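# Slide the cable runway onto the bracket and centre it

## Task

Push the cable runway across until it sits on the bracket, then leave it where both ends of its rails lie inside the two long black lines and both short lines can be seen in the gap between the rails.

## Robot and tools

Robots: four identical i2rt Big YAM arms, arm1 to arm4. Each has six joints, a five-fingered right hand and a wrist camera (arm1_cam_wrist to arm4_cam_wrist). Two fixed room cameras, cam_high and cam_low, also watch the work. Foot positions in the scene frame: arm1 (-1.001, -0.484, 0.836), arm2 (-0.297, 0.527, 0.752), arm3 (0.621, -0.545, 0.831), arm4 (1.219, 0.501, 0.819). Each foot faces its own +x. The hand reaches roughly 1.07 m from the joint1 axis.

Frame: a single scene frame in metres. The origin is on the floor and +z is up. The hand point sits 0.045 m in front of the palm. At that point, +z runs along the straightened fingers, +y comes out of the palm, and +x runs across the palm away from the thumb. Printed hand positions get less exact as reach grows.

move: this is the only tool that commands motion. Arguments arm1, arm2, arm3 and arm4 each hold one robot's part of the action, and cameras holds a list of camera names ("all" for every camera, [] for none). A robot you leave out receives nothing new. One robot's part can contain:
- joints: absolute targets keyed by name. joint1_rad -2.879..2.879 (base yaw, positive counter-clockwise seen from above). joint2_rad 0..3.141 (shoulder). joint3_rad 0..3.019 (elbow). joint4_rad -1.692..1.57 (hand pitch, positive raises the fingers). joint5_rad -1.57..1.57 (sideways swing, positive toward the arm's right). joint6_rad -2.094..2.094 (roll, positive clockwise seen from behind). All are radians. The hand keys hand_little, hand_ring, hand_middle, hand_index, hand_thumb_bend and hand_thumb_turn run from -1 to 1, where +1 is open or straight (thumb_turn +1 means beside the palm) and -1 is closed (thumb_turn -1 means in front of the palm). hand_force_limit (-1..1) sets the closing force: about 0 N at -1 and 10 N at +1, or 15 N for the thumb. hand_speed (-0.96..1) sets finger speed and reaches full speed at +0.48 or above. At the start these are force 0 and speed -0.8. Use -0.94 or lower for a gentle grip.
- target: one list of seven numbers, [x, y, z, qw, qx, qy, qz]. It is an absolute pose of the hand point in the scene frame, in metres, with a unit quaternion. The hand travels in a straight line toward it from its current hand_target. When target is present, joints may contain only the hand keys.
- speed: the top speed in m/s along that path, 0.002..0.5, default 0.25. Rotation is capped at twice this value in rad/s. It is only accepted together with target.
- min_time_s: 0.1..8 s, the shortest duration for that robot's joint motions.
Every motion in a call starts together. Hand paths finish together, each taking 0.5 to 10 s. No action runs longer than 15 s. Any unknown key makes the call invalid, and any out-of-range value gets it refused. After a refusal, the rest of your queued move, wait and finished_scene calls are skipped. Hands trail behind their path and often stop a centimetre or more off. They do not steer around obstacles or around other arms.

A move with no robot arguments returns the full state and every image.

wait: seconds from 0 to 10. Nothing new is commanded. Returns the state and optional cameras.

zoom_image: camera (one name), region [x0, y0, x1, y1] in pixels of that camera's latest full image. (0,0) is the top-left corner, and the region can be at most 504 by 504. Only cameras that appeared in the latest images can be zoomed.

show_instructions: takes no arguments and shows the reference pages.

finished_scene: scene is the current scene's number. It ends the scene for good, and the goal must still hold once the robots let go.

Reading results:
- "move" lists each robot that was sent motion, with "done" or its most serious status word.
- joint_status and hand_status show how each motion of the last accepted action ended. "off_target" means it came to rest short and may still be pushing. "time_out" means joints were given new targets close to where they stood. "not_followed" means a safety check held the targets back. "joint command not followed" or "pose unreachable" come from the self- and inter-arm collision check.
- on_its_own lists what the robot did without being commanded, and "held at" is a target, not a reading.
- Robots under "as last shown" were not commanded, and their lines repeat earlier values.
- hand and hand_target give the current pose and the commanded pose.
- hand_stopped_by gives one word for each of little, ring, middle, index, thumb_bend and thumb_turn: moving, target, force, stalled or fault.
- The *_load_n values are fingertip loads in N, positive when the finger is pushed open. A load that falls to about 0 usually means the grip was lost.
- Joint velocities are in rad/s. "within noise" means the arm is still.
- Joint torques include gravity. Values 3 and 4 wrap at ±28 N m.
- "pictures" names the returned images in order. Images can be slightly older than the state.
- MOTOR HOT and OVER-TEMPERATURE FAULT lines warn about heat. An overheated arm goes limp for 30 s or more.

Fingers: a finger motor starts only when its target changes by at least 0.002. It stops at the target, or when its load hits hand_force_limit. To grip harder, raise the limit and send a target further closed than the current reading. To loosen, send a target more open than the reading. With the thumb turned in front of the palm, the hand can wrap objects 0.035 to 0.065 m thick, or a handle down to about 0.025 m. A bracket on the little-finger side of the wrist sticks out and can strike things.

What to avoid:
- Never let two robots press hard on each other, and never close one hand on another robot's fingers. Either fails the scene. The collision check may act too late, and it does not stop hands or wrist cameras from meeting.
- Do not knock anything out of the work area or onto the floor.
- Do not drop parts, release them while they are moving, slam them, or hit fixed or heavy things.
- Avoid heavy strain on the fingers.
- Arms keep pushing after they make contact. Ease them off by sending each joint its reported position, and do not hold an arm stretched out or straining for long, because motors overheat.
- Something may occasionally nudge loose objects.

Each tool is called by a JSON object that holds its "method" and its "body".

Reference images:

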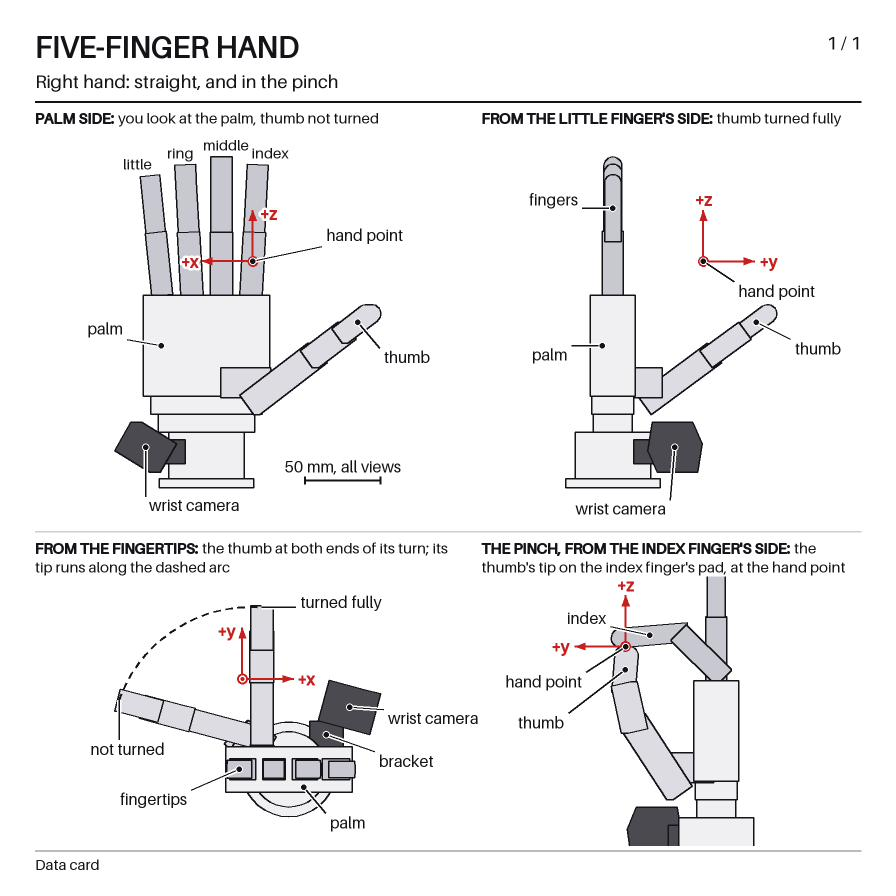

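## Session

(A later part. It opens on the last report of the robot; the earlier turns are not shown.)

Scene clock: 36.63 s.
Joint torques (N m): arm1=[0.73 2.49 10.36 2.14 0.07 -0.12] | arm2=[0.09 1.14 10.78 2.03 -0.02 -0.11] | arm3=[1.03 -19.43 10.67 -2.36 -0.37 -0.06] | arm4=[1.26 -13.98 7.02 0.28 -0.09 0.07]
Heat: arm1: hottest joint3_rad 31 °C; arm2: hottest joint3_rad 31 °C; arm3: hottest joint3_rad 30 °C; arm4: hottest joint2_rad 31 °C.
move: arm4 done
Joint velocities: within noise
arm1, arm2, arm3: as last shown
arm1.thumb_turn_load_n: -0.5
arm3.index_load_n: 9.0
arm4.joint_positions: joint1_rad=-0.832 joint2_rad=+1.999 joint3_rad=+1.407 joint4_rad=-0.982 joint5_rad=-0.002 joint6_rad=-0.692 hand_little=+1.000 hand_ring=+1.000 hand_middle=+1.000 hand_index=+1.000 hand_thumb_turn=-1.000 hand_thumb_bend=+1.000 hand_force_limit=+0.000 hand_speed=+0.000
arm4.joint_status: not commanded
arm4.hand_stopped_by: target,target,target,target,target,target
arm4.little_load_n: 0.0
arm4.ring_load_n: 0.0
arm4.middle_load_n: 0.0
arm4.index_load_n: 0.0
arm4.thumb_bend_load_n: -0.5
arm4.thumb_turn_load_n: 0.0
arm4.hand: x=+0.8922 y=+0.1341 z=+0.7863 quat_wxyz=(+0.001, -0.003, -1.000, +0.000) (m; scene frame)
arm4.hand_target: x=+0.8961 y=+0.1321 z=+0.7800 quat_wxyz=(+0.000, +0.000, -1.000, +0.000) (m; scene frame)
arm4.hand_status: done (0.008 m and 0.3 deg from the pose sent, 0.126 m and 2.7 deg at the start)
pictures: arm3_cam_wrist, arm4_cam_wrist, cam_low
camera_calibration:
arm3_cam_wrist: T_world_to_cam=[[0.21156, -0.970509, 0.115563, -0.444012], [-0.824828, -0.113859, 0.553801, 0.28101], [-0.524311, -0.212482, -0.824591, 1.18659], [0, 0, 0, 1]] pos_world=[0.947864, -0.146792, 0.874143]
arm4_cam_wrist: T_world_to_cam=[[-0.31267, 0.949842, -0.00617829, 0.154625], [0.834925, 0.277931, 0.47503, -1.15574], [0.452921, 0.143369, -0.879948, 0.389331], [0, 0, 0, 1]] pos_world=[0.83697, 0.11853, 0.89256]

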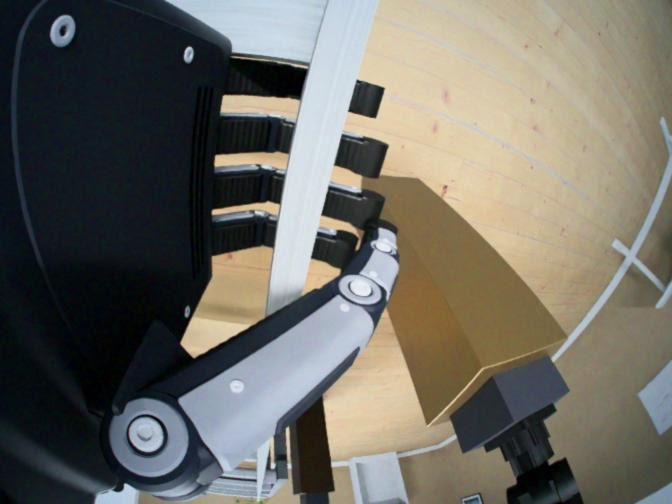

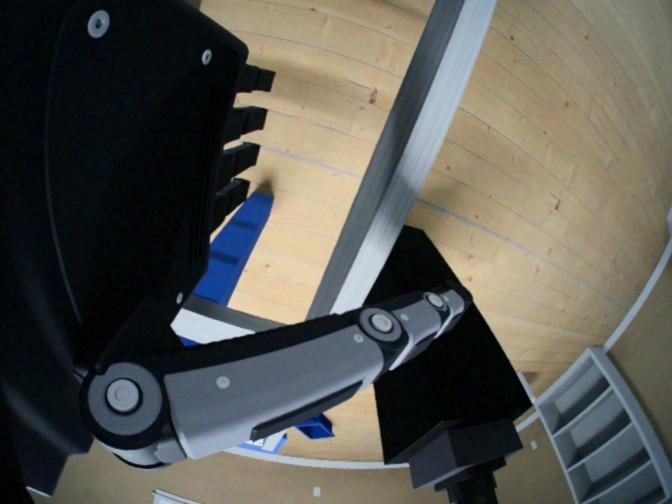

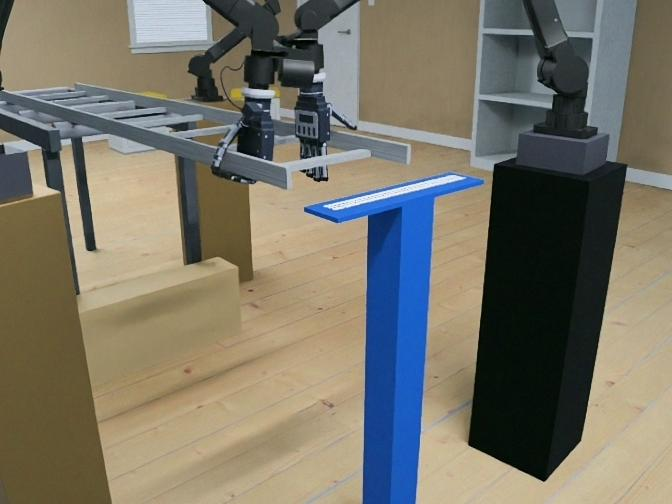

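{"method": "move", "body": {"arm4": {"target": [0.896, 0.140, 0.776, 0, 0, 1, 0], "speed": 0.1, "joints": {"hand_little": -0.3, "hand_ring": -0.3, "hand_middle": -0.3, "hand_index": -0.3, "hand_thumb_bend": -0.1, "hand_speed": -0.75}}, "cameras": ["arm3_cam_wrist", "arm4_cam_wrist", "cam_low"]}}

{"method": "zoom_image", "body": {"camera": "cam_low", "region": [200, 70, 440, 220]}}

Scene clock: 41.93 s.
Joint torques (N m): arm1=[0.85 2.43 10.36 2.25 0.08 -0.1] | arm2=[0.38 1.55 10.81 2.02 -0.05 -0.06] | arm3=[0.85 -19.08 10.66 -2.15 -0.29 -0.04] | arm4=[1.55 -14.33 7.27 0.31 -0.23 0.08]
Heat: arm1: hottest joint3_rad 32 °C; arm2: hottest joint3_rad 32 °C; arm3: hottest joint3_rad 31 °C; arm4: hottest joint2_rad 31 °C.
move: arm4 off_target
Joint velocities: within noise
arm1, arm2, arm3: as last shown
arm1.thumb_turn_load_n: 0.0
arm2.ring_load_n: -0.5
arm3.joint_positions: joint1_rad=-0.719 joint2_rad=+2.013 joint3_rad=+1.359 joint4_rad=-1.018 joint5_rad=+0.003 joint6_rad=-0.587 hand_little=-0.300 hand_ring=-0.300 hand_middle=-0.299 hand_index=-0.299 hand_thumb_turn=-1.000 hand_thumb_bend=+0.305 hand_force_limit=+0.000 hand_speed=-0.750
arm3.middle_load_n: 2.5
arm3.index_load_n: 10.0
arm3.hand: x=+0.8836 y=-0.1749 z=+0.7810 quat_wxyz=(+0.045, +0.999, -0.005, -0.027) (m; scene frame)
arm4.joint_positions: joint1_rad=-0.844 joint2_rad=+2.000 joint3_rad=+1.378 joint4_rad=-0.966 joint5_rad=+0.002 joint6_rad=-0.702 hand_little=-0.242 hand_ring=-0.173 hand_middle=-0.197 hand_index=-0.173 hand_thumb_turn=-1.000 hand_thumb_bend=+0.400 hand_force_limit=+0.000 hand_speed=-0.750
arm4.joint_status: hand_little off_target (ended at -0.242, target -0.300); hand_ring off_target (ended at -0.173, target -0.300); hand_middle off_target (ended at -0.197, target -0.300); hand_index off_target (ended at -0.173, target -0.300); hand_thumb_bend off_target (ended at +0.400, target -0.100); the others done
arm4.hand_stopped_by: force,force,force,force,force,target
arm4.little_load_n: 5.5
arm4.ring_load_n: 0.0
arm4.middle_load_n: 0.0
arm4.index_load_n: 0.0
arm4.thumb_bend_load_n: 3.5
arm4.thumb_turn_load_n: 1.5
arm4.hand: x=+0.8934 y=+0.1467 z=+0.7774 quat_wxyz=(-0.002, -0.004, -1.000, -0.007) (m; scene frame)
arm4.hand_target: x=+0.8960 y=+0.1400 z=+0.7761 quat_wxyz=(+0.000, +0.000, -1.000, +0.000) (m; scene frame)
arm4.hand_status: done (0.007 m and 1.0 deg from the pose sent, 0.013 m and 0.4 deg at the start)
pictures: arm3_cam_wrist, arm4_cam_wrist, cam_low
camera_calibration:
arm3_cam_wrist: T_world_to_cam=[[0.212047, -0.970066, 0.118354, -0.447332], [-0.82175, -0.111445, 0.558844, 0.273425], [-0.528926, -0.215758, -0.820784, 1.1864], [0, 0, 0, 1]] pos_world=[0.947062, -0.147494, 0.87392]
arm4_cam_wrist: T_world_to_cam=[[-0.310535, 0.950548, 0.00525624, 0.132122], [0.832327, 0.269234, 0.484505, -1.15969], [0.45913, 0.154831, -0.874772, 0.367939], [0, 0, 0, 1]] pos_world=[0.83734, 0.129673, 0.883047]

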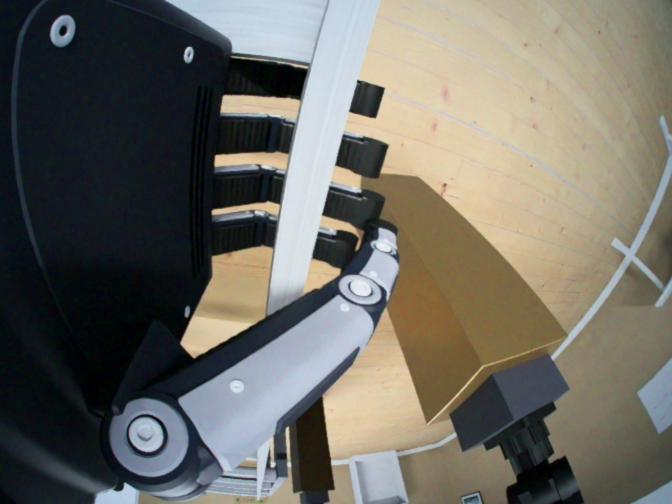

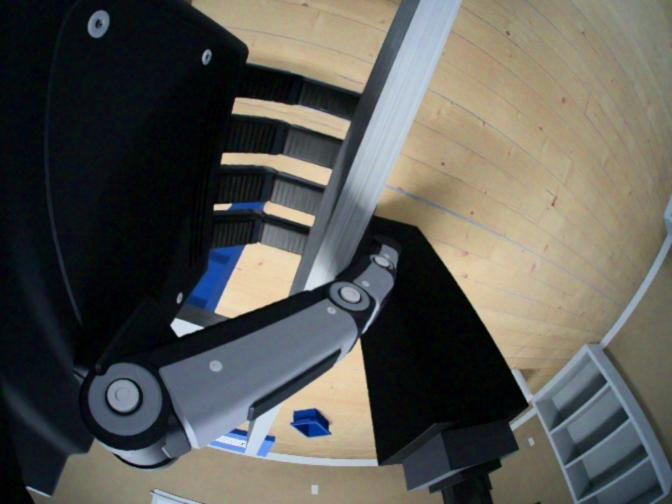

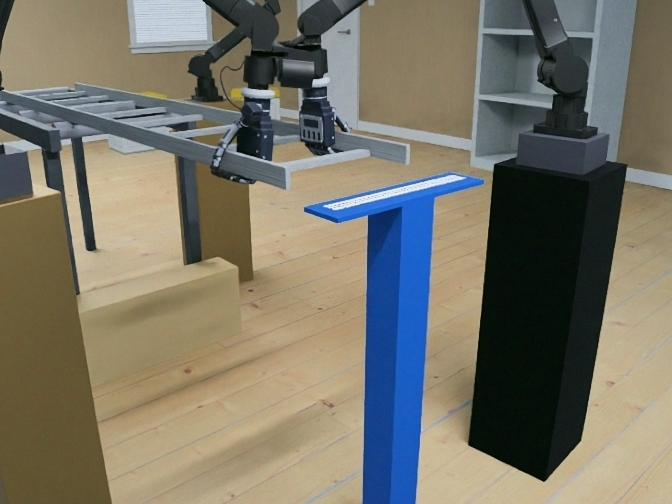

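Scaled by 2.100 from the camera's 672x504 image, which has a finer 960x720 frame.

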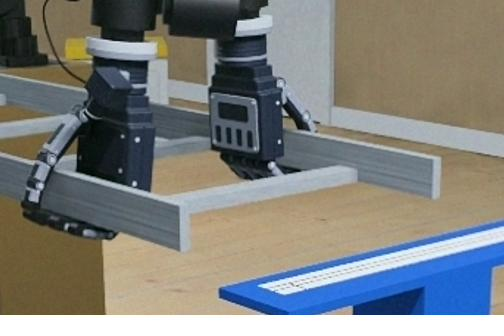

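{"method": "move", "body": {"arm3": {"target": [0.933, -0.142, 0.858, 0, 1, 0, 0], "speed": 0.08}, "arm4": {"target": [0.926, 0.134, 0.834, 0, 0, 1, 0], "speed": 0.12}}}

{"method": "move", "body": {"arm3": {"target": [0.978, -0.145, 0.860, 0, 1, 0, 0], "speed": 0.06}, "arm4": {"target": [0.970, 0.134, 0.836, 0, 0, 1, 0], "speed": 0.06}, "cameras": ["arm3_cam_wrist", "arm4_cam_wrist", "cam_low"]}}

{"method": "zoom_image", "body": {"camera": "cam_low", "region": [260, 90, 500, 240]}}

Scene clock: 44.70 s.
Joint torques (N m): arm1=[0.67 2.26 10.4 2.18 0.05 -0.11] | arm2=[-0.03 1.44 10.88 1.96 -0.06 -0.12] | arm3=[1.2 -21.48 11.43 -3.55 -0.53 -0.04] | arm4=[1.79 -20.37 8.65 -2.45 0.25 0.24]
Heat: arm1: hottest joint3_rad 32 °C; arm2: hottest joint3_rad 32 °C; arm3: hottest joint3_rad 31 °C; arm4: hottest joint2_rad 31 °C.
move: arm3 off_target; arm4 off_target
Joint velocities: within noise
arm1.joint_positions: joint1_rad=-0.267 joint2_rad=+0.580 joint3_rad=+1.376 joint4_rad=-1.269 joint5_rad=+0.258 joint6_rad=-1.407 hand_little=+1.000 hand_ring=+1.000 hand_middle=+1.000 hand_index=+1.000 hand_thumb_turn=+1.000 hand_thumb_bend=+1.000 hand_force_limit=+0.000 hand_speed=-0.800
arm1.joint_status: not commanded
arm1.hand_stopped_by: target,target,target,target,target,target
arm1.little_load_n: 0.0
arm1.ring_load_n: 0.0
arm1.middle_load_n: 0.0
arm1.index_load_n: 0.0
arm1.thumb_bend_load_n: 0.0
arm1.thumb_turn_load_n: 0.0
arm1.hand: x=-0.8262 y=-0.3297 z=+1.3559 quat_wxyz=(-0.232, +0.773, +0.349, +0.477) (m; scene frame)
arm1.hand_target: x=-0.8270 y=-0.3317 z=+1.3658 quat_wxyz=(-0.239, +0.768, +0.345, +0.484) (m; scene frame)
arm1.hand_status: not commanded
arm2.joint_positions: joint1_rad=-0.476 joint2_rad=+0.629 joint3_rad=+1.332 joint4_rad=-1.241 joint5_rad=+0.034 joint6_rad=-1.079 hand_little=+1.000 hand_ring=+1.000 hand_middle=+1.000 hand_index=+1.000 hand_thumb_turn=+1.000 hand_thumb_bend=+1.000 hand_force_limit=+0.000 hand_speed=-0.800
arm2.joint_status: not commanded
arm2.hand_stopped_by: target,target,target,target,target,target
arm2.little_load_n: 0.0
arm2.ring_load_n: 0.0
arm2.middle_load_n: 0.0
arm2.index_load_n: 0.0
arm2.thumb_bend_load_n: 0.0
arm2.thumb_turn_load_n: 0.0
arm2.hand: x=-0.4680 y=+0.3414 z=+1.2220 quat_wxyz=(+0.372, +0.213, -0.844, +0.324) (m; scene frame)
arm2.hand_target: x=-0.4674 y=+0.3423 z=+1.2320 quat_wxyz=(+0.379, +0.211, -0.838, +0.330) (m; scene frame)
arm2.hand_status: not commanded
arm3.joint_positions: joint1_rad=-0.765 joint2_rad=+2.037 joint3_rad=+1.412 joint4_rad=-1.048 joint5_rad=+0.009 joint6_rad=-0.631 hand_little=-0.300 hand_ring=-0.300 hand_middle=-0.299 hand_index=-0.298 hand_thumb_turn=-1.000 hand_thumb_bend=+0.305 hand_force_limit=+0.000 hand_speed=-0.750
arm3.joint_status: not commanded
arm3.hand_stopped_by: target,target,target,target,force,target
arm3.little_load_n: 0.0
arm3.ring_load_n: 0.0
arm3.middle_load_n: 3.5
arm3.index_load_n: 12.0
arm3.thumb_bend_load_n: 6.0
arm3.thumb_turn_load_n: 0.5
arm3.hand: x=+0.9121 y=-0.1784 z=+0.7846 quat_wxyz=(+0.046, +0.999, -0.005, -0.027) (m; scene frame)
arm3.hand_target: x=+0.9297 y=-0.1469 z=+0.8556 quat_wxyz=(-0.001, +1.000, +0.000, +0.001) (m; scene frame)
arm3.hand_status: off_target (0.085 m and 6.1 deg from the pose sent, 0.097 m and 6.0 deg at the start)
arm4.joint_positions: joint1_rad=-0.798 joint2_rad=+1.978 joint3_rad=+1.352 joint4_rad=-1.009 joint5_rad=-0.012 joint6_rad=-0.669 hand_little=-0.242 hand_ring=-0.173 hand_middle=-0.197 hand_index=-0.173 hand_thumb_turn=-1.000 hand_thumb_bend=+0.399 hand_force_limit=+0.000 hand_speed=-0.750
arm4.joint_status: not commanded
arm4.hand_stopped_by: force,force,force,force,force,target
arm4.little_load_n: 8.0
arm4.ring_load_n: 0.0
arm4.middle_load_n: 5.5
arm4.index_load_n: 2.5
arm4.thumb_bend_load_n: 0.0
arm4.thumb_turn_load_n: 0.0
arm4.hand: x=+0.9267 y=+0.1456 z=+0.7843 quat_wxyz=(-0.022, +0.002, -1.000, -0.022) (m; scene frame)
arm4.hand_target: x=+0.9265 y=+0.1353 z=+0.8310 quat_wxyz=(+0.000, +0.000, -1.000, +0.000) (m; scene frame)
arm4.hand_status: off_target (0.051 m and 3.5 deg from the pose sent, 0.067 m and 1.0 deg at the start)
pictures: none

Scene clock: 46.17 s.
Joint torques (N m): arm1=[0.73 2.43 10.32 2.22 0.1 -0.09] | arm2=[0.5 1.26 10.88 1.98 -0.01 -0.13] | arm3=[0.79 -21.19 11.59 -2.92 -0.59 -0.03] | arm4=[1.79 -20.25 8.36 -1.96 0.23 0.28]
Heat: arm1: hottest joint3_rad 32 °C; arm2: hottest joint3_rad 32 °C; arm3: hottest joint3_rad 32 °C; arm4: hottest joint2_rad 31 °C.
move: arm3 off_target; arm4 off_target
Joint velocities: within noise
arm1, arm2: as last shown
arm3.joint_positions: joint1_rad=-0.827 joint2_rad=+2.090 joint3_rad=+1.512 joint4_rad=-1.107 joint5_rad=+0.011 joint6_rad=-0.695 hand_little=-0.300 hand_ring=-0.300 hand_middle=-0.299 hand_index=-0.298 hand_thumb_turn=-1.000 hand_thumb_bend=+0.305 hand_force_limit=+0.000 hand_speed=-0.750
arm3.joint_status: not commanded
arm3.hand_stopped_by: target,target,target,target,force,target
arm3.little_load_n: 0.0
arm3.ring_load_n: 0.0
arm3.middle_load_n: 2.5
arm3.index_load_n: 7.5
arm3.thumb_bend_load_n: 6.5
arm3.thumb_turn_load_n: 1.0
arm3.hand: x=+0.9534 y=-0.1818 z=+0.7879 quat_wxyz=(+0.049, +0.998, -0.004, -0.033) (m; scene frame)
arm3.hand_target: x=+0.9742 y=-0.1499 z=+0.8584 quat_wxyz=(-0.001, +1.000, +0.000, +0.001) (m; scene frame)
arm3.hand_status: off_target (0.085 m and 6.8 deg from the pose sent, 0.106 m and 6.1 deg at the start)
arm4.joint_positions: joint1_rad=-0.731 joint2_rad=+1.927 joint3_rad=+1.266 joint4_rad=-0.996 joint5_rad=-0.013 joint6_rad=-0.604 hand_little=-0.242 hand_ring=-0.173 hand_middle=-0.197 hand_index=-0.173 hand_thumb_turn=-1.000 hand_thumb_bend=+0.399 hand_force_limit=+0.000 hand_speed=-0.750
arm4.joint_status: not commanded
arm4.hand_stopped_by: force,force,force,force,force,target
arm4.little_load_n: 6.5
arm4.ring_load_n: 0.0
arm4.middle_load_n: 8.0
arm4.index_load_n: 6.0
arm4.thumb_bend_load_n: 0.5
arm4.thumb_turn_load_n: 0.5
arm4.hand: x=+0.9722 y=+0.1497 z=+0.7859 quat_wxyz=(-0.027, +0.004, -0.999, -0.032) (m; scene frame)
arm4.hand_target: x=+0.9708 y=+0.1356 z=+0.8329 quat_wxyz=(-0.001, +0.000, -1.000, +0.000) (m; scene frame)
arm4.hand_status: off_target (0.053 m and 4.8 deg from the pose sent, 0.068 m and 3.5 deg at the start)
pictures: arm3_cam_wrist, arm4_cam_wrist, cam_low
camera_calibration:
arm3_cam_wrist: T_world_to_cam=[[0.213497, -0.96906, 0.123866, -0.475247], [-0.815419, -0.106929, 0.56891, 0.313113], [-0.538063, -0.222463, -0.813018, 1.2288], [0, 0, 0, 1]] pos_world=[1.01796, -0.153698, 0.879775]
arm4_cam_wrist: T_world_to_cam=[[-0.325451, 0.94489, 0.0355627, 0.145212], [0.803265, 0.256438, 0.537592, -1.24171], [0.498845, 0.203526, -0.842455, 0.26746], [0, 0, 0, 1]] pos_world=[0.911257, 0.126775, 0.88769]

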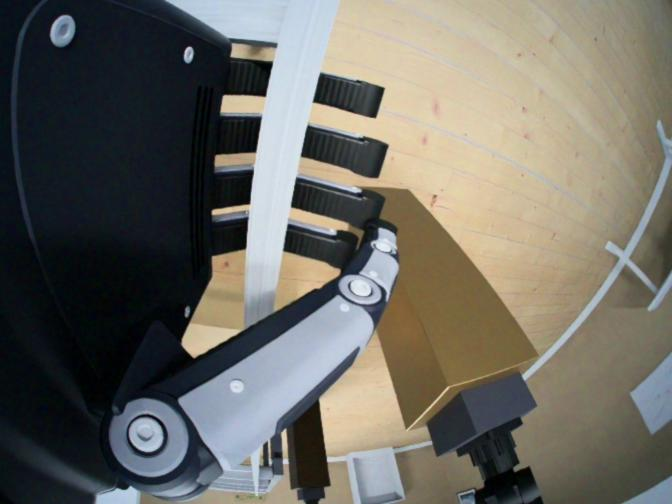

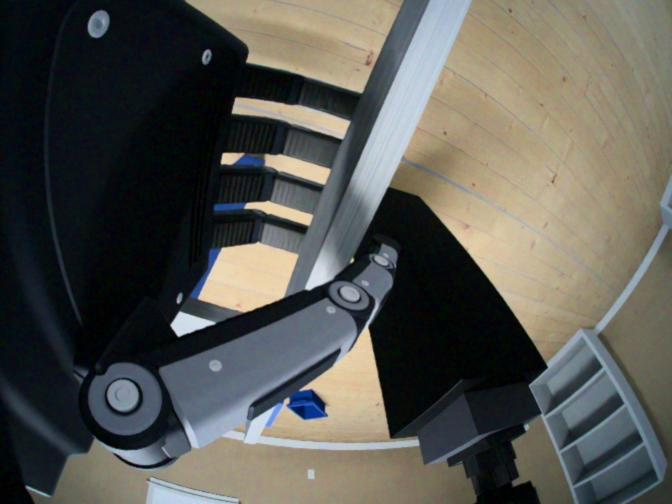

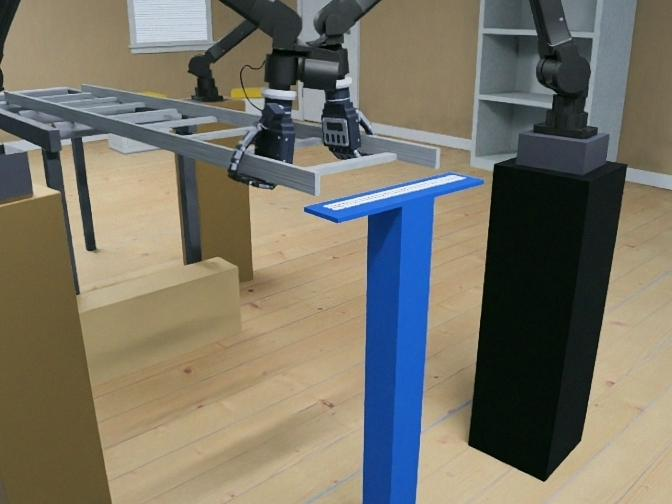

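Scaled by 2.100 from the camera's 672x504 image, which has a finer 960x720 frame.

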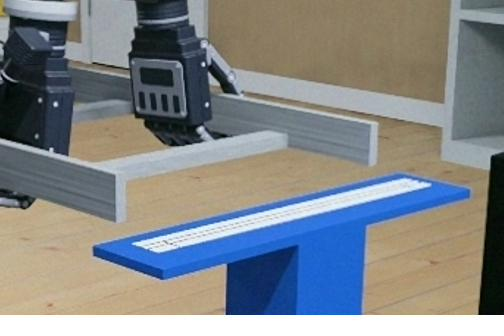

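{"method": "move", "body": {"arm3": {"target": [0.992, -0.152, 0.862, 0, 1, 0, 0], "speed": 0.06}, "arm4": {"target": [0.984, 0.128, 0.838, 0, 0, 1, 0], "speed": 0.06}}}

{"method": "move", "body": {"arm3": {"target": [0.994, -0.154, 0.840, 0, 1, 0, 0], "speed": 0.05}, "arm4": {"target": [0.986, 0.127, 0.815, 0, 0, 1, 0], "speed": 0.05}, "cameras": ["arm4_cam_wrist", "cam_low"]}}

{"method": "zoom_image", "body": {"camera": "cam_low", "region": [300, 165, 370, 225]}}

{"method": "zoom_image", "body": {"camera": "cam_low", "region": [420, 145, 490, 205]}}

Scene clock: 51.10 s.
Joint torques (N m): arm1=[0.79 2.2 10.41 2.17 0.09 -0.1] | arm2=[0.5 1.49 10.78 2.09 -0.04 -0.12] | arm3=[0.97 -22.48 11.07 -2.5 -0.62 0] | arm4=[1.61 -19.49 9.2 -2.18 0.37 0.22]
Heat: arm1: hottest joint3_rad 32 °C; arm2: hottest joint3_rad 32 °C; arm3: hottest joint3_rad 32 °C; arm4: hottest joint2_rad 31 °C.
move: arm3 off_target; arm4 off_target
Joint velocities: within noise
arm1, arm2: as last shown
arm2.thumb_turn_load_n: 0.5
arm3.joint_positions: joint1_rad=-0.854 joint2_rad=+2.100 joint3_rad=+1.541 joint4_rad=-1.130 joint5_rad=+0.012 joint6_rad=-0.724 hand_little=-0.300 hand_ring=-0.300 hand_middle=-0.299 hand_index=-0.299 hand_thumb_turn=-1.000 hand_thumb_bend=+0.305 hand_force_limit=+0.000 hand_speed=-0.750
arm3.joint_status: not commanded
arm3.hand_stopped_by: target,target,target,target,force,target
arm3.little_load_n: 0.0
arm3.ring_load_n: 0.0
arm3.middle_load_n: 2.5
arm3.index_load_n: 6.0
arm3.thumb_bend_load_n: 6.5
arm3.thumb_turn_load_n: 1.0
arm3.hand: x=+0.9687 y=-0.1873 z=+0.7919 quat_wxyz=(+0.050, +0.998, -0.003, -0.035) (m; scene frame)
arm3.hand_target: x=+0.9884 y=-0.1566 z=+0.8607 quat_wxyz=(+0.000, +1.000, +0.000, +0.000) (m; scene frame)
arm3.hand_status: off_target (0.082 m and 7.0 deg from the pose sent, 0.089 m and 6.8 deg at the start)
arm4.joint_positions: joint1_rad=-0.699 joint2_rad=+1.908 joint3_rad=+1.251 joint4_rad=-0.995 joint5_rad=-0.016 joint6_rad=-0.569 hand_little=-0.242 hand_ring=-0.173 hand_middle=-0.197 hand_index=-0.173 hand_thumb_turn=-1.000 hand_thumb_bend=+0.399 hand_force_limit=+0.000 hand_speed=-0.750
arm4.joint_status: not commanded
arm4.hand_stopped_by: force,force,force,force,force,target
arm4.little_load_n: 8.5
arm4.ring_load_n: 0.0
arm4.middle_load_n: 6.5
arm4.index_load_n: 3.5
arm4.thumb_bend_load_n: 1.0
arm4.thumb_turn_load_n: 0.0
arm4.hand: x=+0.9883 y=+0.1440 z=+0.7901 quat_wxyz=(-0.026, +0.001, -0.999, -0.030) (m; scene frame)
arm4.hand_target: x=+0.9849 y=+0.1295 z=+0.8355 quat_wxyz=(-0.001, +0.000, -1.000, +0.000) (m; scene frame)
arm4.hand_status: off_target (0.051 m and 4.5 deg from the pose sent, 0.058 m and 4.7 deg at the start)
pictures: none

Scene clock: 52.10 s.
Joint torques (N m): arm1=[0.85 2.61 10.47 2.14 0.07 -0.11] | arm2=[0.62 1.2 10.78 2.26 -0.05 -0.1] | arm3=[0.44 -21.01 9.98 -0.94 -0.57 -0.05] | arm4=[2.08 -17.03 8.54 -0.91 0.3 0.26]
Heat: arm1: hottest joint3_rad 32 °C; arm2: hottest joint3_rad 32 °C; arm3: hottest joint3_rad 32 °C; arm4: hottest joint2_rad 31 °C.
move: arm3 off_target; arm4 off_target
Joint velocities: within noise
arm1, arm2: as last shown
arm2.thumb_turn_load_n: 0.0
arm3.joint_positions: joint1_rad=-0.854 joint2_rad=+2.107 joint3_rad=+1.541 joint4_rad=-1.125 joint5_rad=+0.010 joint6_rad=-0.725 hand_little=-0.300 hand_ring=-0.300 hand_middle=-0.299 hand_index=-0.299 hand_thumb_turn=-1.000 hand_thumb_bend=+0.305 hand_force_limit=+0.000 hand_speed=-0.750
arm3.joint_status: not commanded
arm3.hand_stopped_by: target,target,target,target,force,target
arm3.little_load_n: 0.0
arm3.ring_load_n: 0.0
arm3.middle_load_n: 2.5
arm3.index_load_n: 6.0
arm3.thumb_bend_load_n: 6.5
arm3.thumb_turn_load_n: 1.0
arm3.hand: x=+0.9685 y=-0.1873 z=+0.7878 quat_wxyz=(+0.050, +0.998, -0.003, -0.036) (m; scene frame)
arm3.hand_target: x=+0.9914 y=-0.1573 z=+0.8405 quat_wxyz=(+0.000, +1.000, +0.000, +0.000) (m; scene frame)
arm3.hand_status: off_target (0.067 m and 7.1 deg from the pose sent, 0.064 m and 6.9 deg at the start)
arm4.joint_positions: joint1_rad=-0.699 joint2_rad=+1.908 joint3_rad=+1.239 joint4_rad=-0.971 joint5_rad=-0.014 joint6_rad=-0.569 hand_little=-0.242 hand_ring=-0.173 hand_middle=-0.197 hand_index=-0.173 hand_thumb_turn=-1.000 hand_thumb_bend=+0.399 hand_force_limit=+0.000 hand_speed=-0.750
arm4.joint_status: not commanded
arm4.hand_stopped_by: force,force,force,force,force,target
arm4.little_load_n: 9.5
arm4.ring_load_n: 0.0
arm4.middle_load_n: 5.5
arm4.index_load_n: 1.5
arm4.thumb_bend_load_n: 0.0
arm4.thumb_turn_load_n: 0.0
arm4.hand: x=+0.9879 y=+0.1440 z=+0.7856 quat_wxyz=(-0.022, +0.002, -0.999, -0.025) (m; scene frame)
arm4.hand_target: x=+0.9864 y=+0.1278 z=+0.8144 quat_wxyz=(-0.001, +0.000, -1.000, +0.000) (m; scene frame)
arm4.hand_status: off_target (0.034 m and 3.8 deg from the pose sent, 0.030 m and 4.5 deg at the start)
pictures: arm4_cam_wrist, cam_low
camera_calibration:
arm4_cam_wrist: T_world_to_cam=[[-0.321262, 0.946612, 0.026767, 0.158147], [0.809517, 0.259848, 0.526462, -1.25064], [0.491399, 0.190801, -0.849777, 0.275395], [0, 0, 0, 1]] pos_world=[0.927892, 0.122727, 0.888206]

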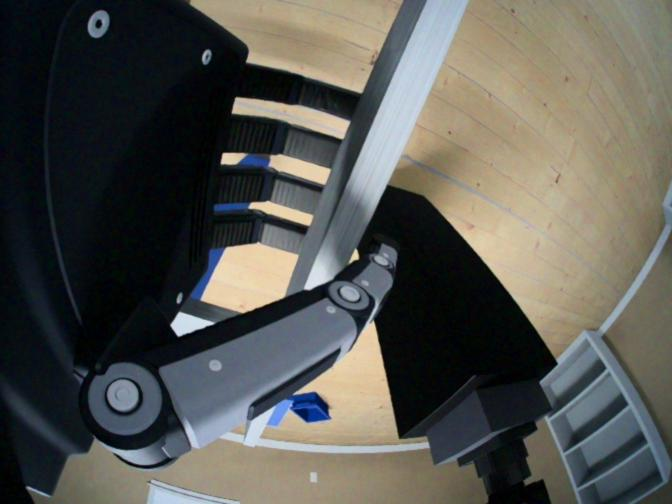

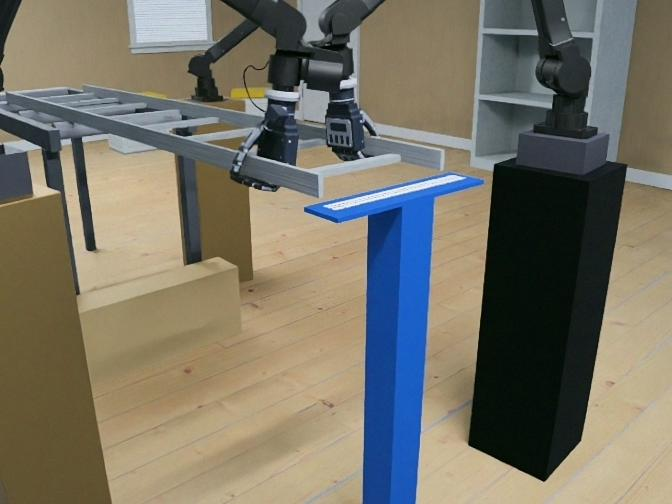

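Scaled by 7.200 from the camera's 672x504 image, which has a finer 960x720 frame.

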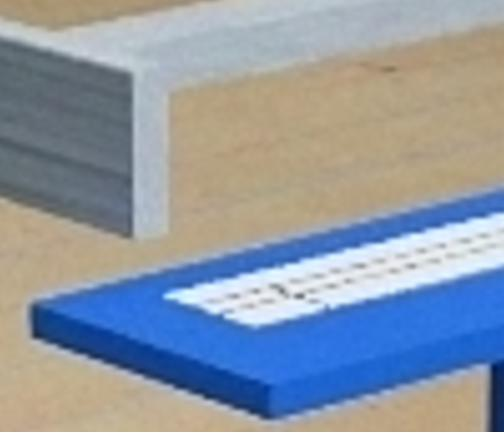

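Scaled by 7.200 from the camera's 672x504 image, which has a finer 960x720 frame.

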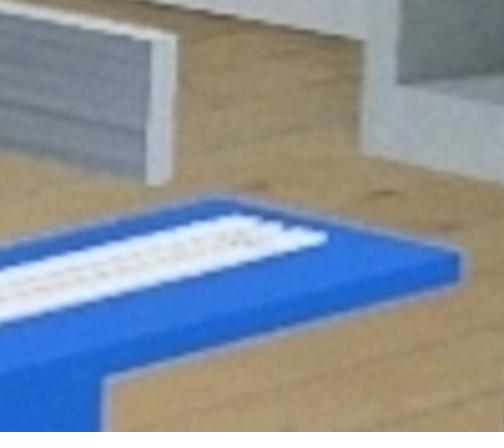

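{"method": "zoom_image", "body": {"camera": "cam_low", "region": [0, 70, 340, 210]}}

Scaled by 1.482 from the camera's 672x504 image, which has a finer 960x720 frame.

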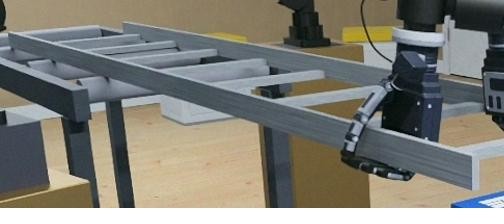

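{"method": "move", "body": {"arm3": {"target": [1.013, -0.153, 0.842, 0, 1, 0, 0], "speed": 0.06}, "arm4": {"target": [1.010, 0.132, 0.816, 0, 0, 1, 0], "speed": 0.06}, "cameras": ["arm4_cam_wrist", "cam_low"]}}

{"method": "zoom_image", "body": {"camera": "cam_low", "region": [300, 165, 370, 225]}}

{"method": "zoom_image", "body": {"camera": "cam_low", "region": [420, 145, 490, 205]}}

Scene clock: 76.90 s.
Joint torques (N m): arm1=[0.97 2.37 10.44 2.21 0.08 -0.11] | arm2=[0.91 1.9 10.63 2.03 -0.07 -0.16] | arm3=[0.73 -21.25 11.1 -1.99 -0.56 0.01] | arm4=[1.85 -17.96 7.77 -1.43 0.21 0.33]
Heat: arm1: hottest joint3_rad 33 °C; arm2: hottest joint3_rad 33 °C; arm3: hottest joint3_rad 33 °C; arm4: hottest joint2_rad 31 °C.
move: arm3 off_target; arm4 off_target
Joint velocities: within noise
arm1, arm2: as last shown
arm3.joint_positions: joint1_rad=-0.880 joint2_rad=+2.135 joint3_rad=+1.581 joint4_rad=-1.121 joint5_rad=+0.010 joint6_rad=-0.750 hand_little=-0.300 hand_ring=-0.300 hand_middle=-0.299 hand_index=-0.299 hand_thumb_turn=-1.000 hand_thumb_bend=+0.305 hand_force_limit=+0.000 hand_speed=-0.750
arm3.joint_status: not commanded
arm3.hand_stopped_by: target,target,target,target,force,target
arm3.little_load_n: 0.0
arm3.ring_load_n: 0.0
arm3.middle_load_n: 2.5
arm3.index_load_n: 5.5
arm3.thumb_bend_load_n: 6.5
arm3.thumb_turn_load_n: 1.0
arm3.hand: x=+0.9895 y=-0.1865 z=+0.7833 quat_wxyz=(+0.043, +0.999, -0.003, -0.032) (m; scene frame)
arm3.hand_target: x=+1.0099 y=-0.1564 z=+0.8417 quat_wxyz=(+0.000, +1.000, +0.000, +0.001) (m; scene frame)
arm3.hand_status: off_target (0.072 m and 6.1 deg from the pose sent, 0.078 m and 7.1 deg at the start)
arm4.joint_positions: joint1_rad=-0.661 joint2_rad=+1.888 joint3_rad=+1.193 joint4_rad=-0.942 joint5_rad=-0.012 joint6_rad=-0.539 hand_little=-0.242 hand_ring=-0.173 hand_middle=-0.197 hand_index=-0.173 hand_thumb_turn=-1.000 hand_thumb_bend=+0.399 hand_force_limit=+0.000 hand_speed=-0.750
arm4.joint_status: not commanded
arm4.hand_stopped_by: force,force,force,force,force,target
arm4.little_load_n: 10.0
arm4.ring_load_n: 0.0
arm4.middle_load_n: 3.5
arm4.index_load_n: 0.5
arm4.thumb_bend_load_n: 0.0
arm4.thumb_turn_load_n: 0.0
arm4.hand: x=+1.0096 y=+0.1455 z=+0.7809 quat_wxyz=(-0.019, +0.006, -0.999, -0.025) (m; scene frame)
arm4.hand_target: x=+1.0103 y=+0.1328 z=+0.8144 quat_wxyz=(-0.001, +0.000, -1.000, +0.000) (m; scene frame)
arm4.hand_status: off_target (0.038 m and 3.7 deg from the pose sent, 0.039 m and 3.8 deg at the start)
pictures: arm4_cam_wrist, cam_low
camera_calibration:
arm4_cam_wrist: T_world_to_cam=[[-0.329613, 0.943691, 0.0283205, 0.171511], [0.809537, 0.267066, 0.522806, -1.26431], [0.485804, 0.19525, -0.851981, 0.267228], [0, 0, 0, 1]] pos_world=[0.95022, 0.123625, 0.883806]

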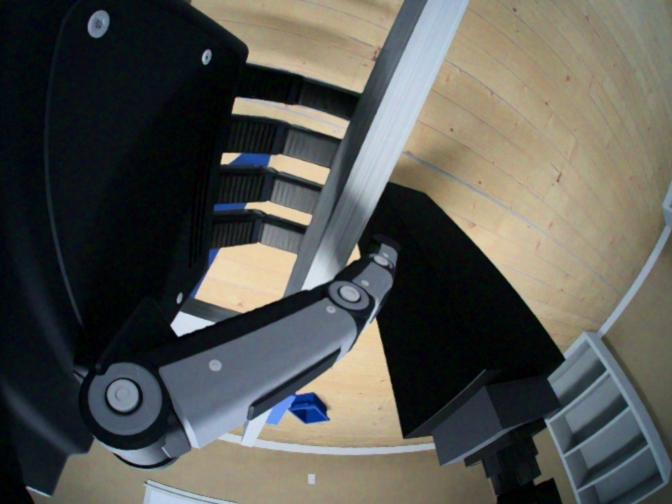

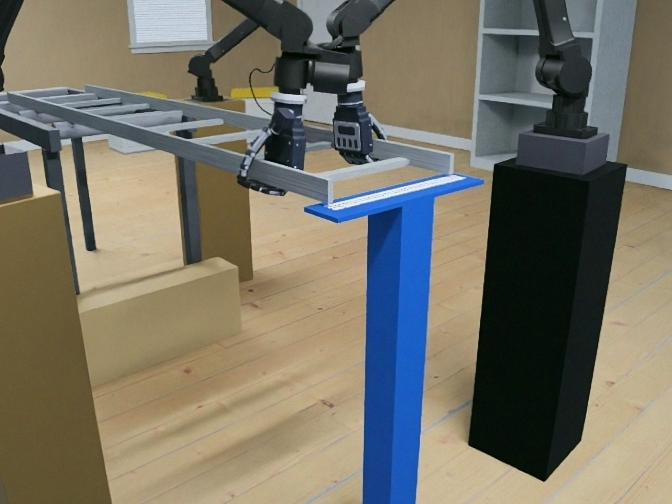

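Scaled by 7.200 from the camera's 672x504 image, which has a finer 960x720 frame.

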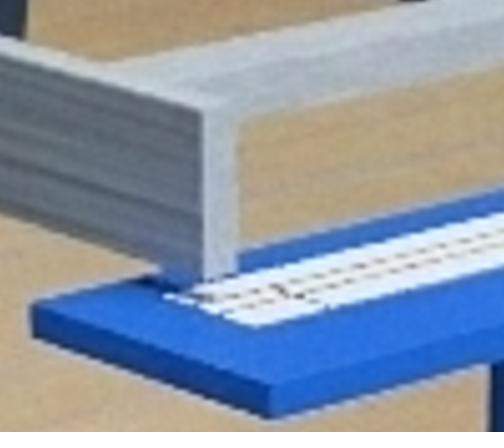

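Scaled by 7.200 from the camera's 672x504 image, which has a finer 960x720 frame.

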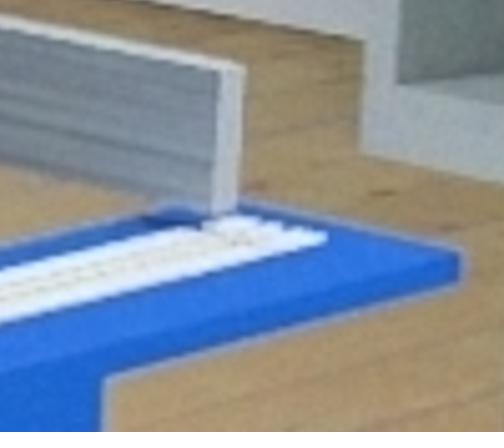

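{"method": "move", "body": {"arm3": {"target": [1.018, -0.154, 0.826, 0, 1, 0, 0], "speed": 0.05}, "arm4": {"target": [1.018, 0.132, 0.802, 0, 0, 1, 0], "speed": 0.05}, "cameras": ["arm4_cam_wrist", "cam_low"]}}

{"method": "zoom_image", "body": {"camera": "cam_low", "region": [300, 165, 370, 225]}}

{"method": "zoom_image", "body": {"camera": "cam_low", "region": [420, 145, 490, 205]}}

Scene clock: 80.33 s.
Joint torques (N m): arm1=[1.14 2.37 10.41 2.22 0.08 -0.12] | arm2=[0.73 1.26 10.69 2.11 0 -0.12] | arm3=[0.85 -19.6 10.74 -1.02 -0.58 0.02] | arm4=[2.37 -16.32 7.06 -0.61 0.08 0.32]
Heat: arm1: hottest joint3_rad 33 °C; arm2: hottest joint3_rad 33 °C; arm3: hottest joint3_rad 33 °C; arm4: hottest joint2_rad 31 °C.
move: arm3 off_target; arm4 off_target
Joint velocities: within noise
arm1, arm2: as last shown
arm3.joint_positions: joint1_rad=-0.884 joint2_rad=+2.139 joint3_rad=+1.588 joint4_rad=-1.121 joint5_rad=+0.010 joint6_rad=-0.758 hand_little=-0.300 hand_ring=-0.300 hand_middle=-0.299 hand_index=-0.299 hand_thumb_turn=-1.000 hand_thumb_bend=+0.305 hand_force_limit=+0.000 hand_speed=-0.750
arm3.joint_status: not commanded
arm3.hand_stopped_by: target,target,target,target,force,target
arm3.little_load_n: 0.0
arm3.ring_load_n: 0.0
arm3.middle_load_n: 3.0
arm3.index_load_n: 4.0
arm3.thumb_bend_load_n: 6.5
arm3.thumb_turn_load_n: 1.0
arm3.hand: x=+0.9930 y=-0.1864 z=+0.7826 quat_wxyz=(+0.042, +0.999, -0.001, -0.031) (m; scene frame)
arm3.hand_target: x=+1.0157 y=-0.1566 z=+0.8272 quat_wxyz=(+0.000, +1.000, +0.000, +0.001) (m; scene frame)
arm3.hand_status: off_target (0.060 m and 6.0 deg from the pose sent, 0.061 m and 6.1 deg at the start)
arm4.joint_positions: joint1_rad=-0.653 joint2_rad=+1.880 joint3_rad=+1.178 joint4_rad=-0.924 joint5_rad=-0.009 joint6_rad=-0.523 hand_little=-0.242 hand_ring=-0.173 hand_middle=-0.197 hand_index=-0.173 hand_thumb_turn=-1.000 hand_thumb_bend=+0.399 hand_force_limit=+0.000 hand_speed=-0.750
arm4.joint_status: not commanded
arm4.hand_stopped_by: force,force,force,force,force,target
arm4.little_load_n: 9.0
arm4.ring_load_n: 0.0
arm4.middle_load_n: 0.0
arm4.index_load_n: 0.0
arm4.thumb_bend_load_n: 0.0
arm4.thumb_turn_load_n: 0.0
arm4.hand: x=+1.0131 y=+0.1451 z=+0.7796 quat_wxyz=(-0.015, +0.002, -1.000, -0.022) (m; scene frame)
arm4.hand_target: x=+1.0181 y=+0.1324 z=+0.8014 quat_wxyz=(-0.001, +0.000, -1.000, +0.000) (m; scene frame)
arm4.hand_status: off_target (0.026 m and 3.0 deg from the pose sent, 0.026 m and 3.7 deg at the start)
pictures: arm4_cam_wrist, cam_low
camera_calibration:
arm4_cam_wrist: T_world_to_cam=[[-0.32167, 0.946528, 0.0247504, 0.167422], [0.816675, 0.264123, 0.51311, -1.2657], [0.479136, 0.185265, -0.857966, 0.277305], [0, 0, 0, 1]] pos_world=[0.95465, 0.124455, 0.883216]

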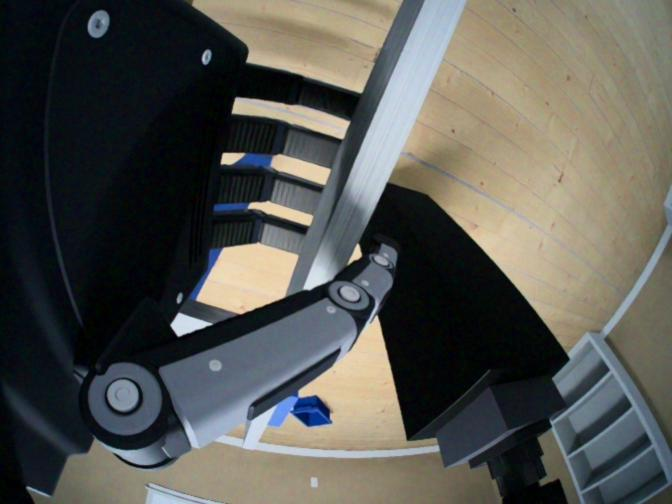

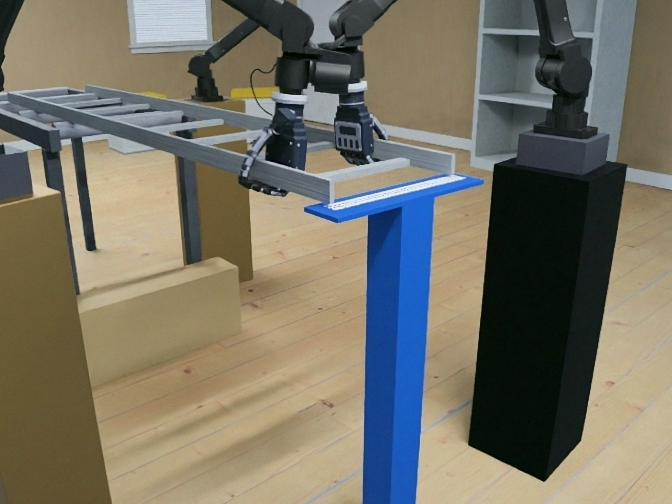

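Scaled by 7.200 from the camera's 672x504 image, which has a finer 960x720 frame.

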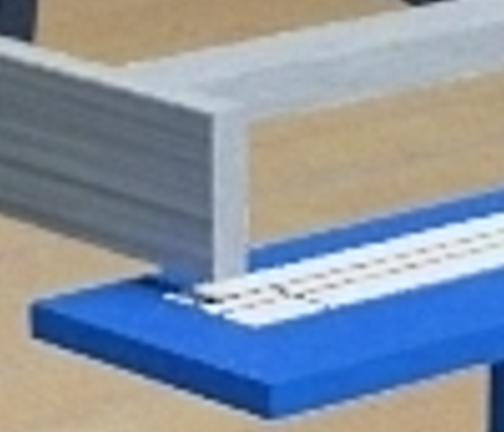

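Scaled by 7.200 from the camera's 672x504 image, which has a finer 960x720 frame.

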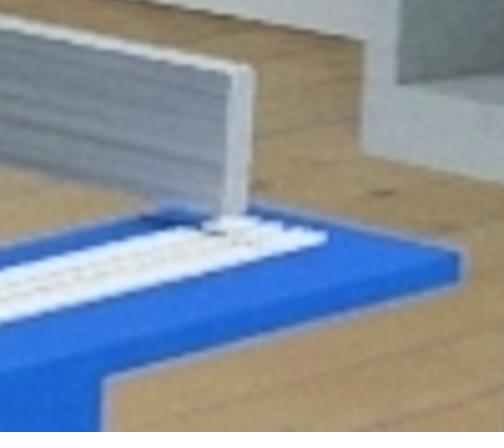

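{"method": "move", "body": {"arm3": {"target": [1.023, -0.155, 0.812, 0, 1, 0, 0], "speed": 0.05}, "arm4": {"target": [1.025, 0.133, 0.792, 0, 0, 1, 0], "speed": 0.05}, "cameras": ["cam_low"]}}

{"method": "zoom_image", "body": {"camera": "cam_low", "region": [300, 165, 370, 225]}}

{"method": "zoom_image", "body": {"camera": "cam_low", "region": [420, 145, 490, 205]}}

Scene clock: 82.77 s.
Joint torques (N m): arm1=[0.85 2.73 10.37 2.21 0.08 -0.1] | arm2=[0.97 1.55 10.69 1.81 -0.01 -0.11] | arm3=[0.62 -19.25 10.09 -0.35 -0.57 0.01] | arm4=[2.26 -15.44 7.05 -0.53 0.03 0.28]
Heat: arm1: hottest joint3_rad 33 °C; arm2: hottest joint3_rad 33 °C; arm3: hottest joint3_rad 33 °C; arm4: hottest joint2_rad 32 °C.
move: arm3 off_target; arm4 off_target
Joint velocities: within noise
arm1, arm2: as last shown
arm3.joint_positions: joint1_rad=-0.893 joint2_rad=+2.154 joint3_rad=+1.600 joint4_rad=-1.114 joint5_rad=+0.010 joint6_rad=-0.766 hand_little=-0.300 hand_ring=-0.300 hand_middle=-0.299 hand_index=-0.299 hand_thumb_turn=-1.000 hand_thumb_bend=+0.305 hand_force_limit=+0.000 hand_speed=-0.750
arm3.joint_status: not commanded
arm3.hand_stopped_by: target,target,target,target,force,target
arm3.little_load_n: 0.0
arm3.ring_load_n: 0.0
arm3.middle_load_n: 3.0
arm3.index_load_n: 3.5
arm3.thumb_bend_load_n: 6.5
arm3.thumb_turn_load_n: 1.0
arm3.hand: x=+0.9997 y=-0.1868 z=+0.7770 quat_wxyz=(+0.041, +0.999, -0.002, -0.030) (m; scene frame)
arm3.hand_target: x=+1.0211 y=-0.1571 z=+0.8133 quat_wxyz=(+0.000, +1.000, +0.000, +0.000) (m; scene frame)
arm3.hand_status: off_target (0.053 m and 5.8 deg from the pose sent, 0.053 m and 6.0 deg at the start)
arm4.joint_positions: joint1_rad=-0.640 joint2_rad=+1.877 joint3_rad=+1.156 joint4_rad=-0.897 joint5_rad=-0.007 joint6_rad=-0.508 hand_little=-0.242 hand_ring=-0.173 hand_middle=-0.197 hand_index=-0.173 hand_thumb_turn=-1.000 hand_thumb_bend=+0.399 hand_force_limit=+0.000 hand_speed=-0.750
arm4.joint_status: not commanded
arm4.hand_stopped_by: force,force,force,force,force,target
arm4.little_load_n: 8.0
arm4.ring_load_n: 0.0
arm4.middle_load_n: 0.0
arm4.index_load_n: 0.0
arm4.thumb_bend_load_n: 0.0
arm4.thumb_turn_load_n: 0.0
arm4.hand: x=+1.0203 y=+0.1449 z=+0.7740 quat_wxyz=(-0.012, +0.001, -1.000, -0.019) (m; scene frame)
arm4.hand_target: x=+1.0251 y=+0.1334 z=+0.7916 quat_wxyz=(-0.001, +0.000, -1.000, +0.000) (m; scene frame)
arm4.hand_status: off_target (0.022 m and 2.5 deg from the pose sent, 0.021 m and 3.0 deg at the start)
pictures: cam_low

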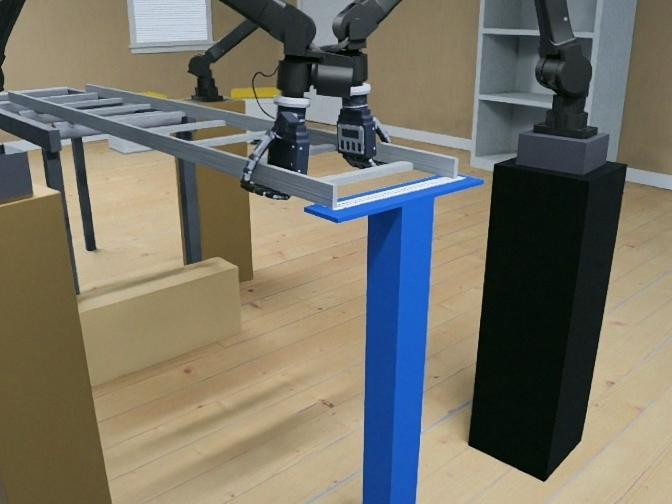

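Scaled by 7.200 from the camera's 672x504 image, which has a finer 960x720 frame.

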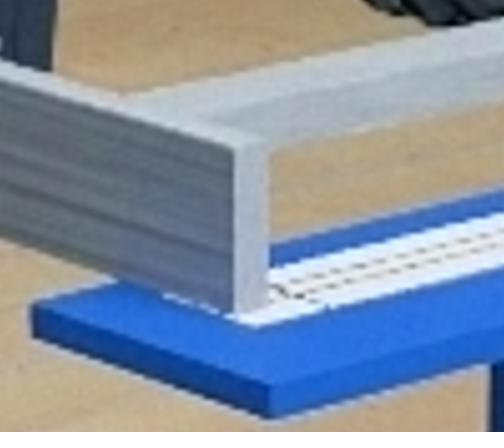

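Scaled by 7.200 from the camera's 672x504 image, which has a finer 960x720 frame.

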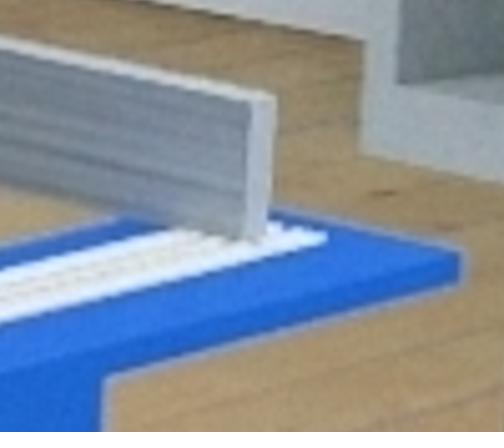

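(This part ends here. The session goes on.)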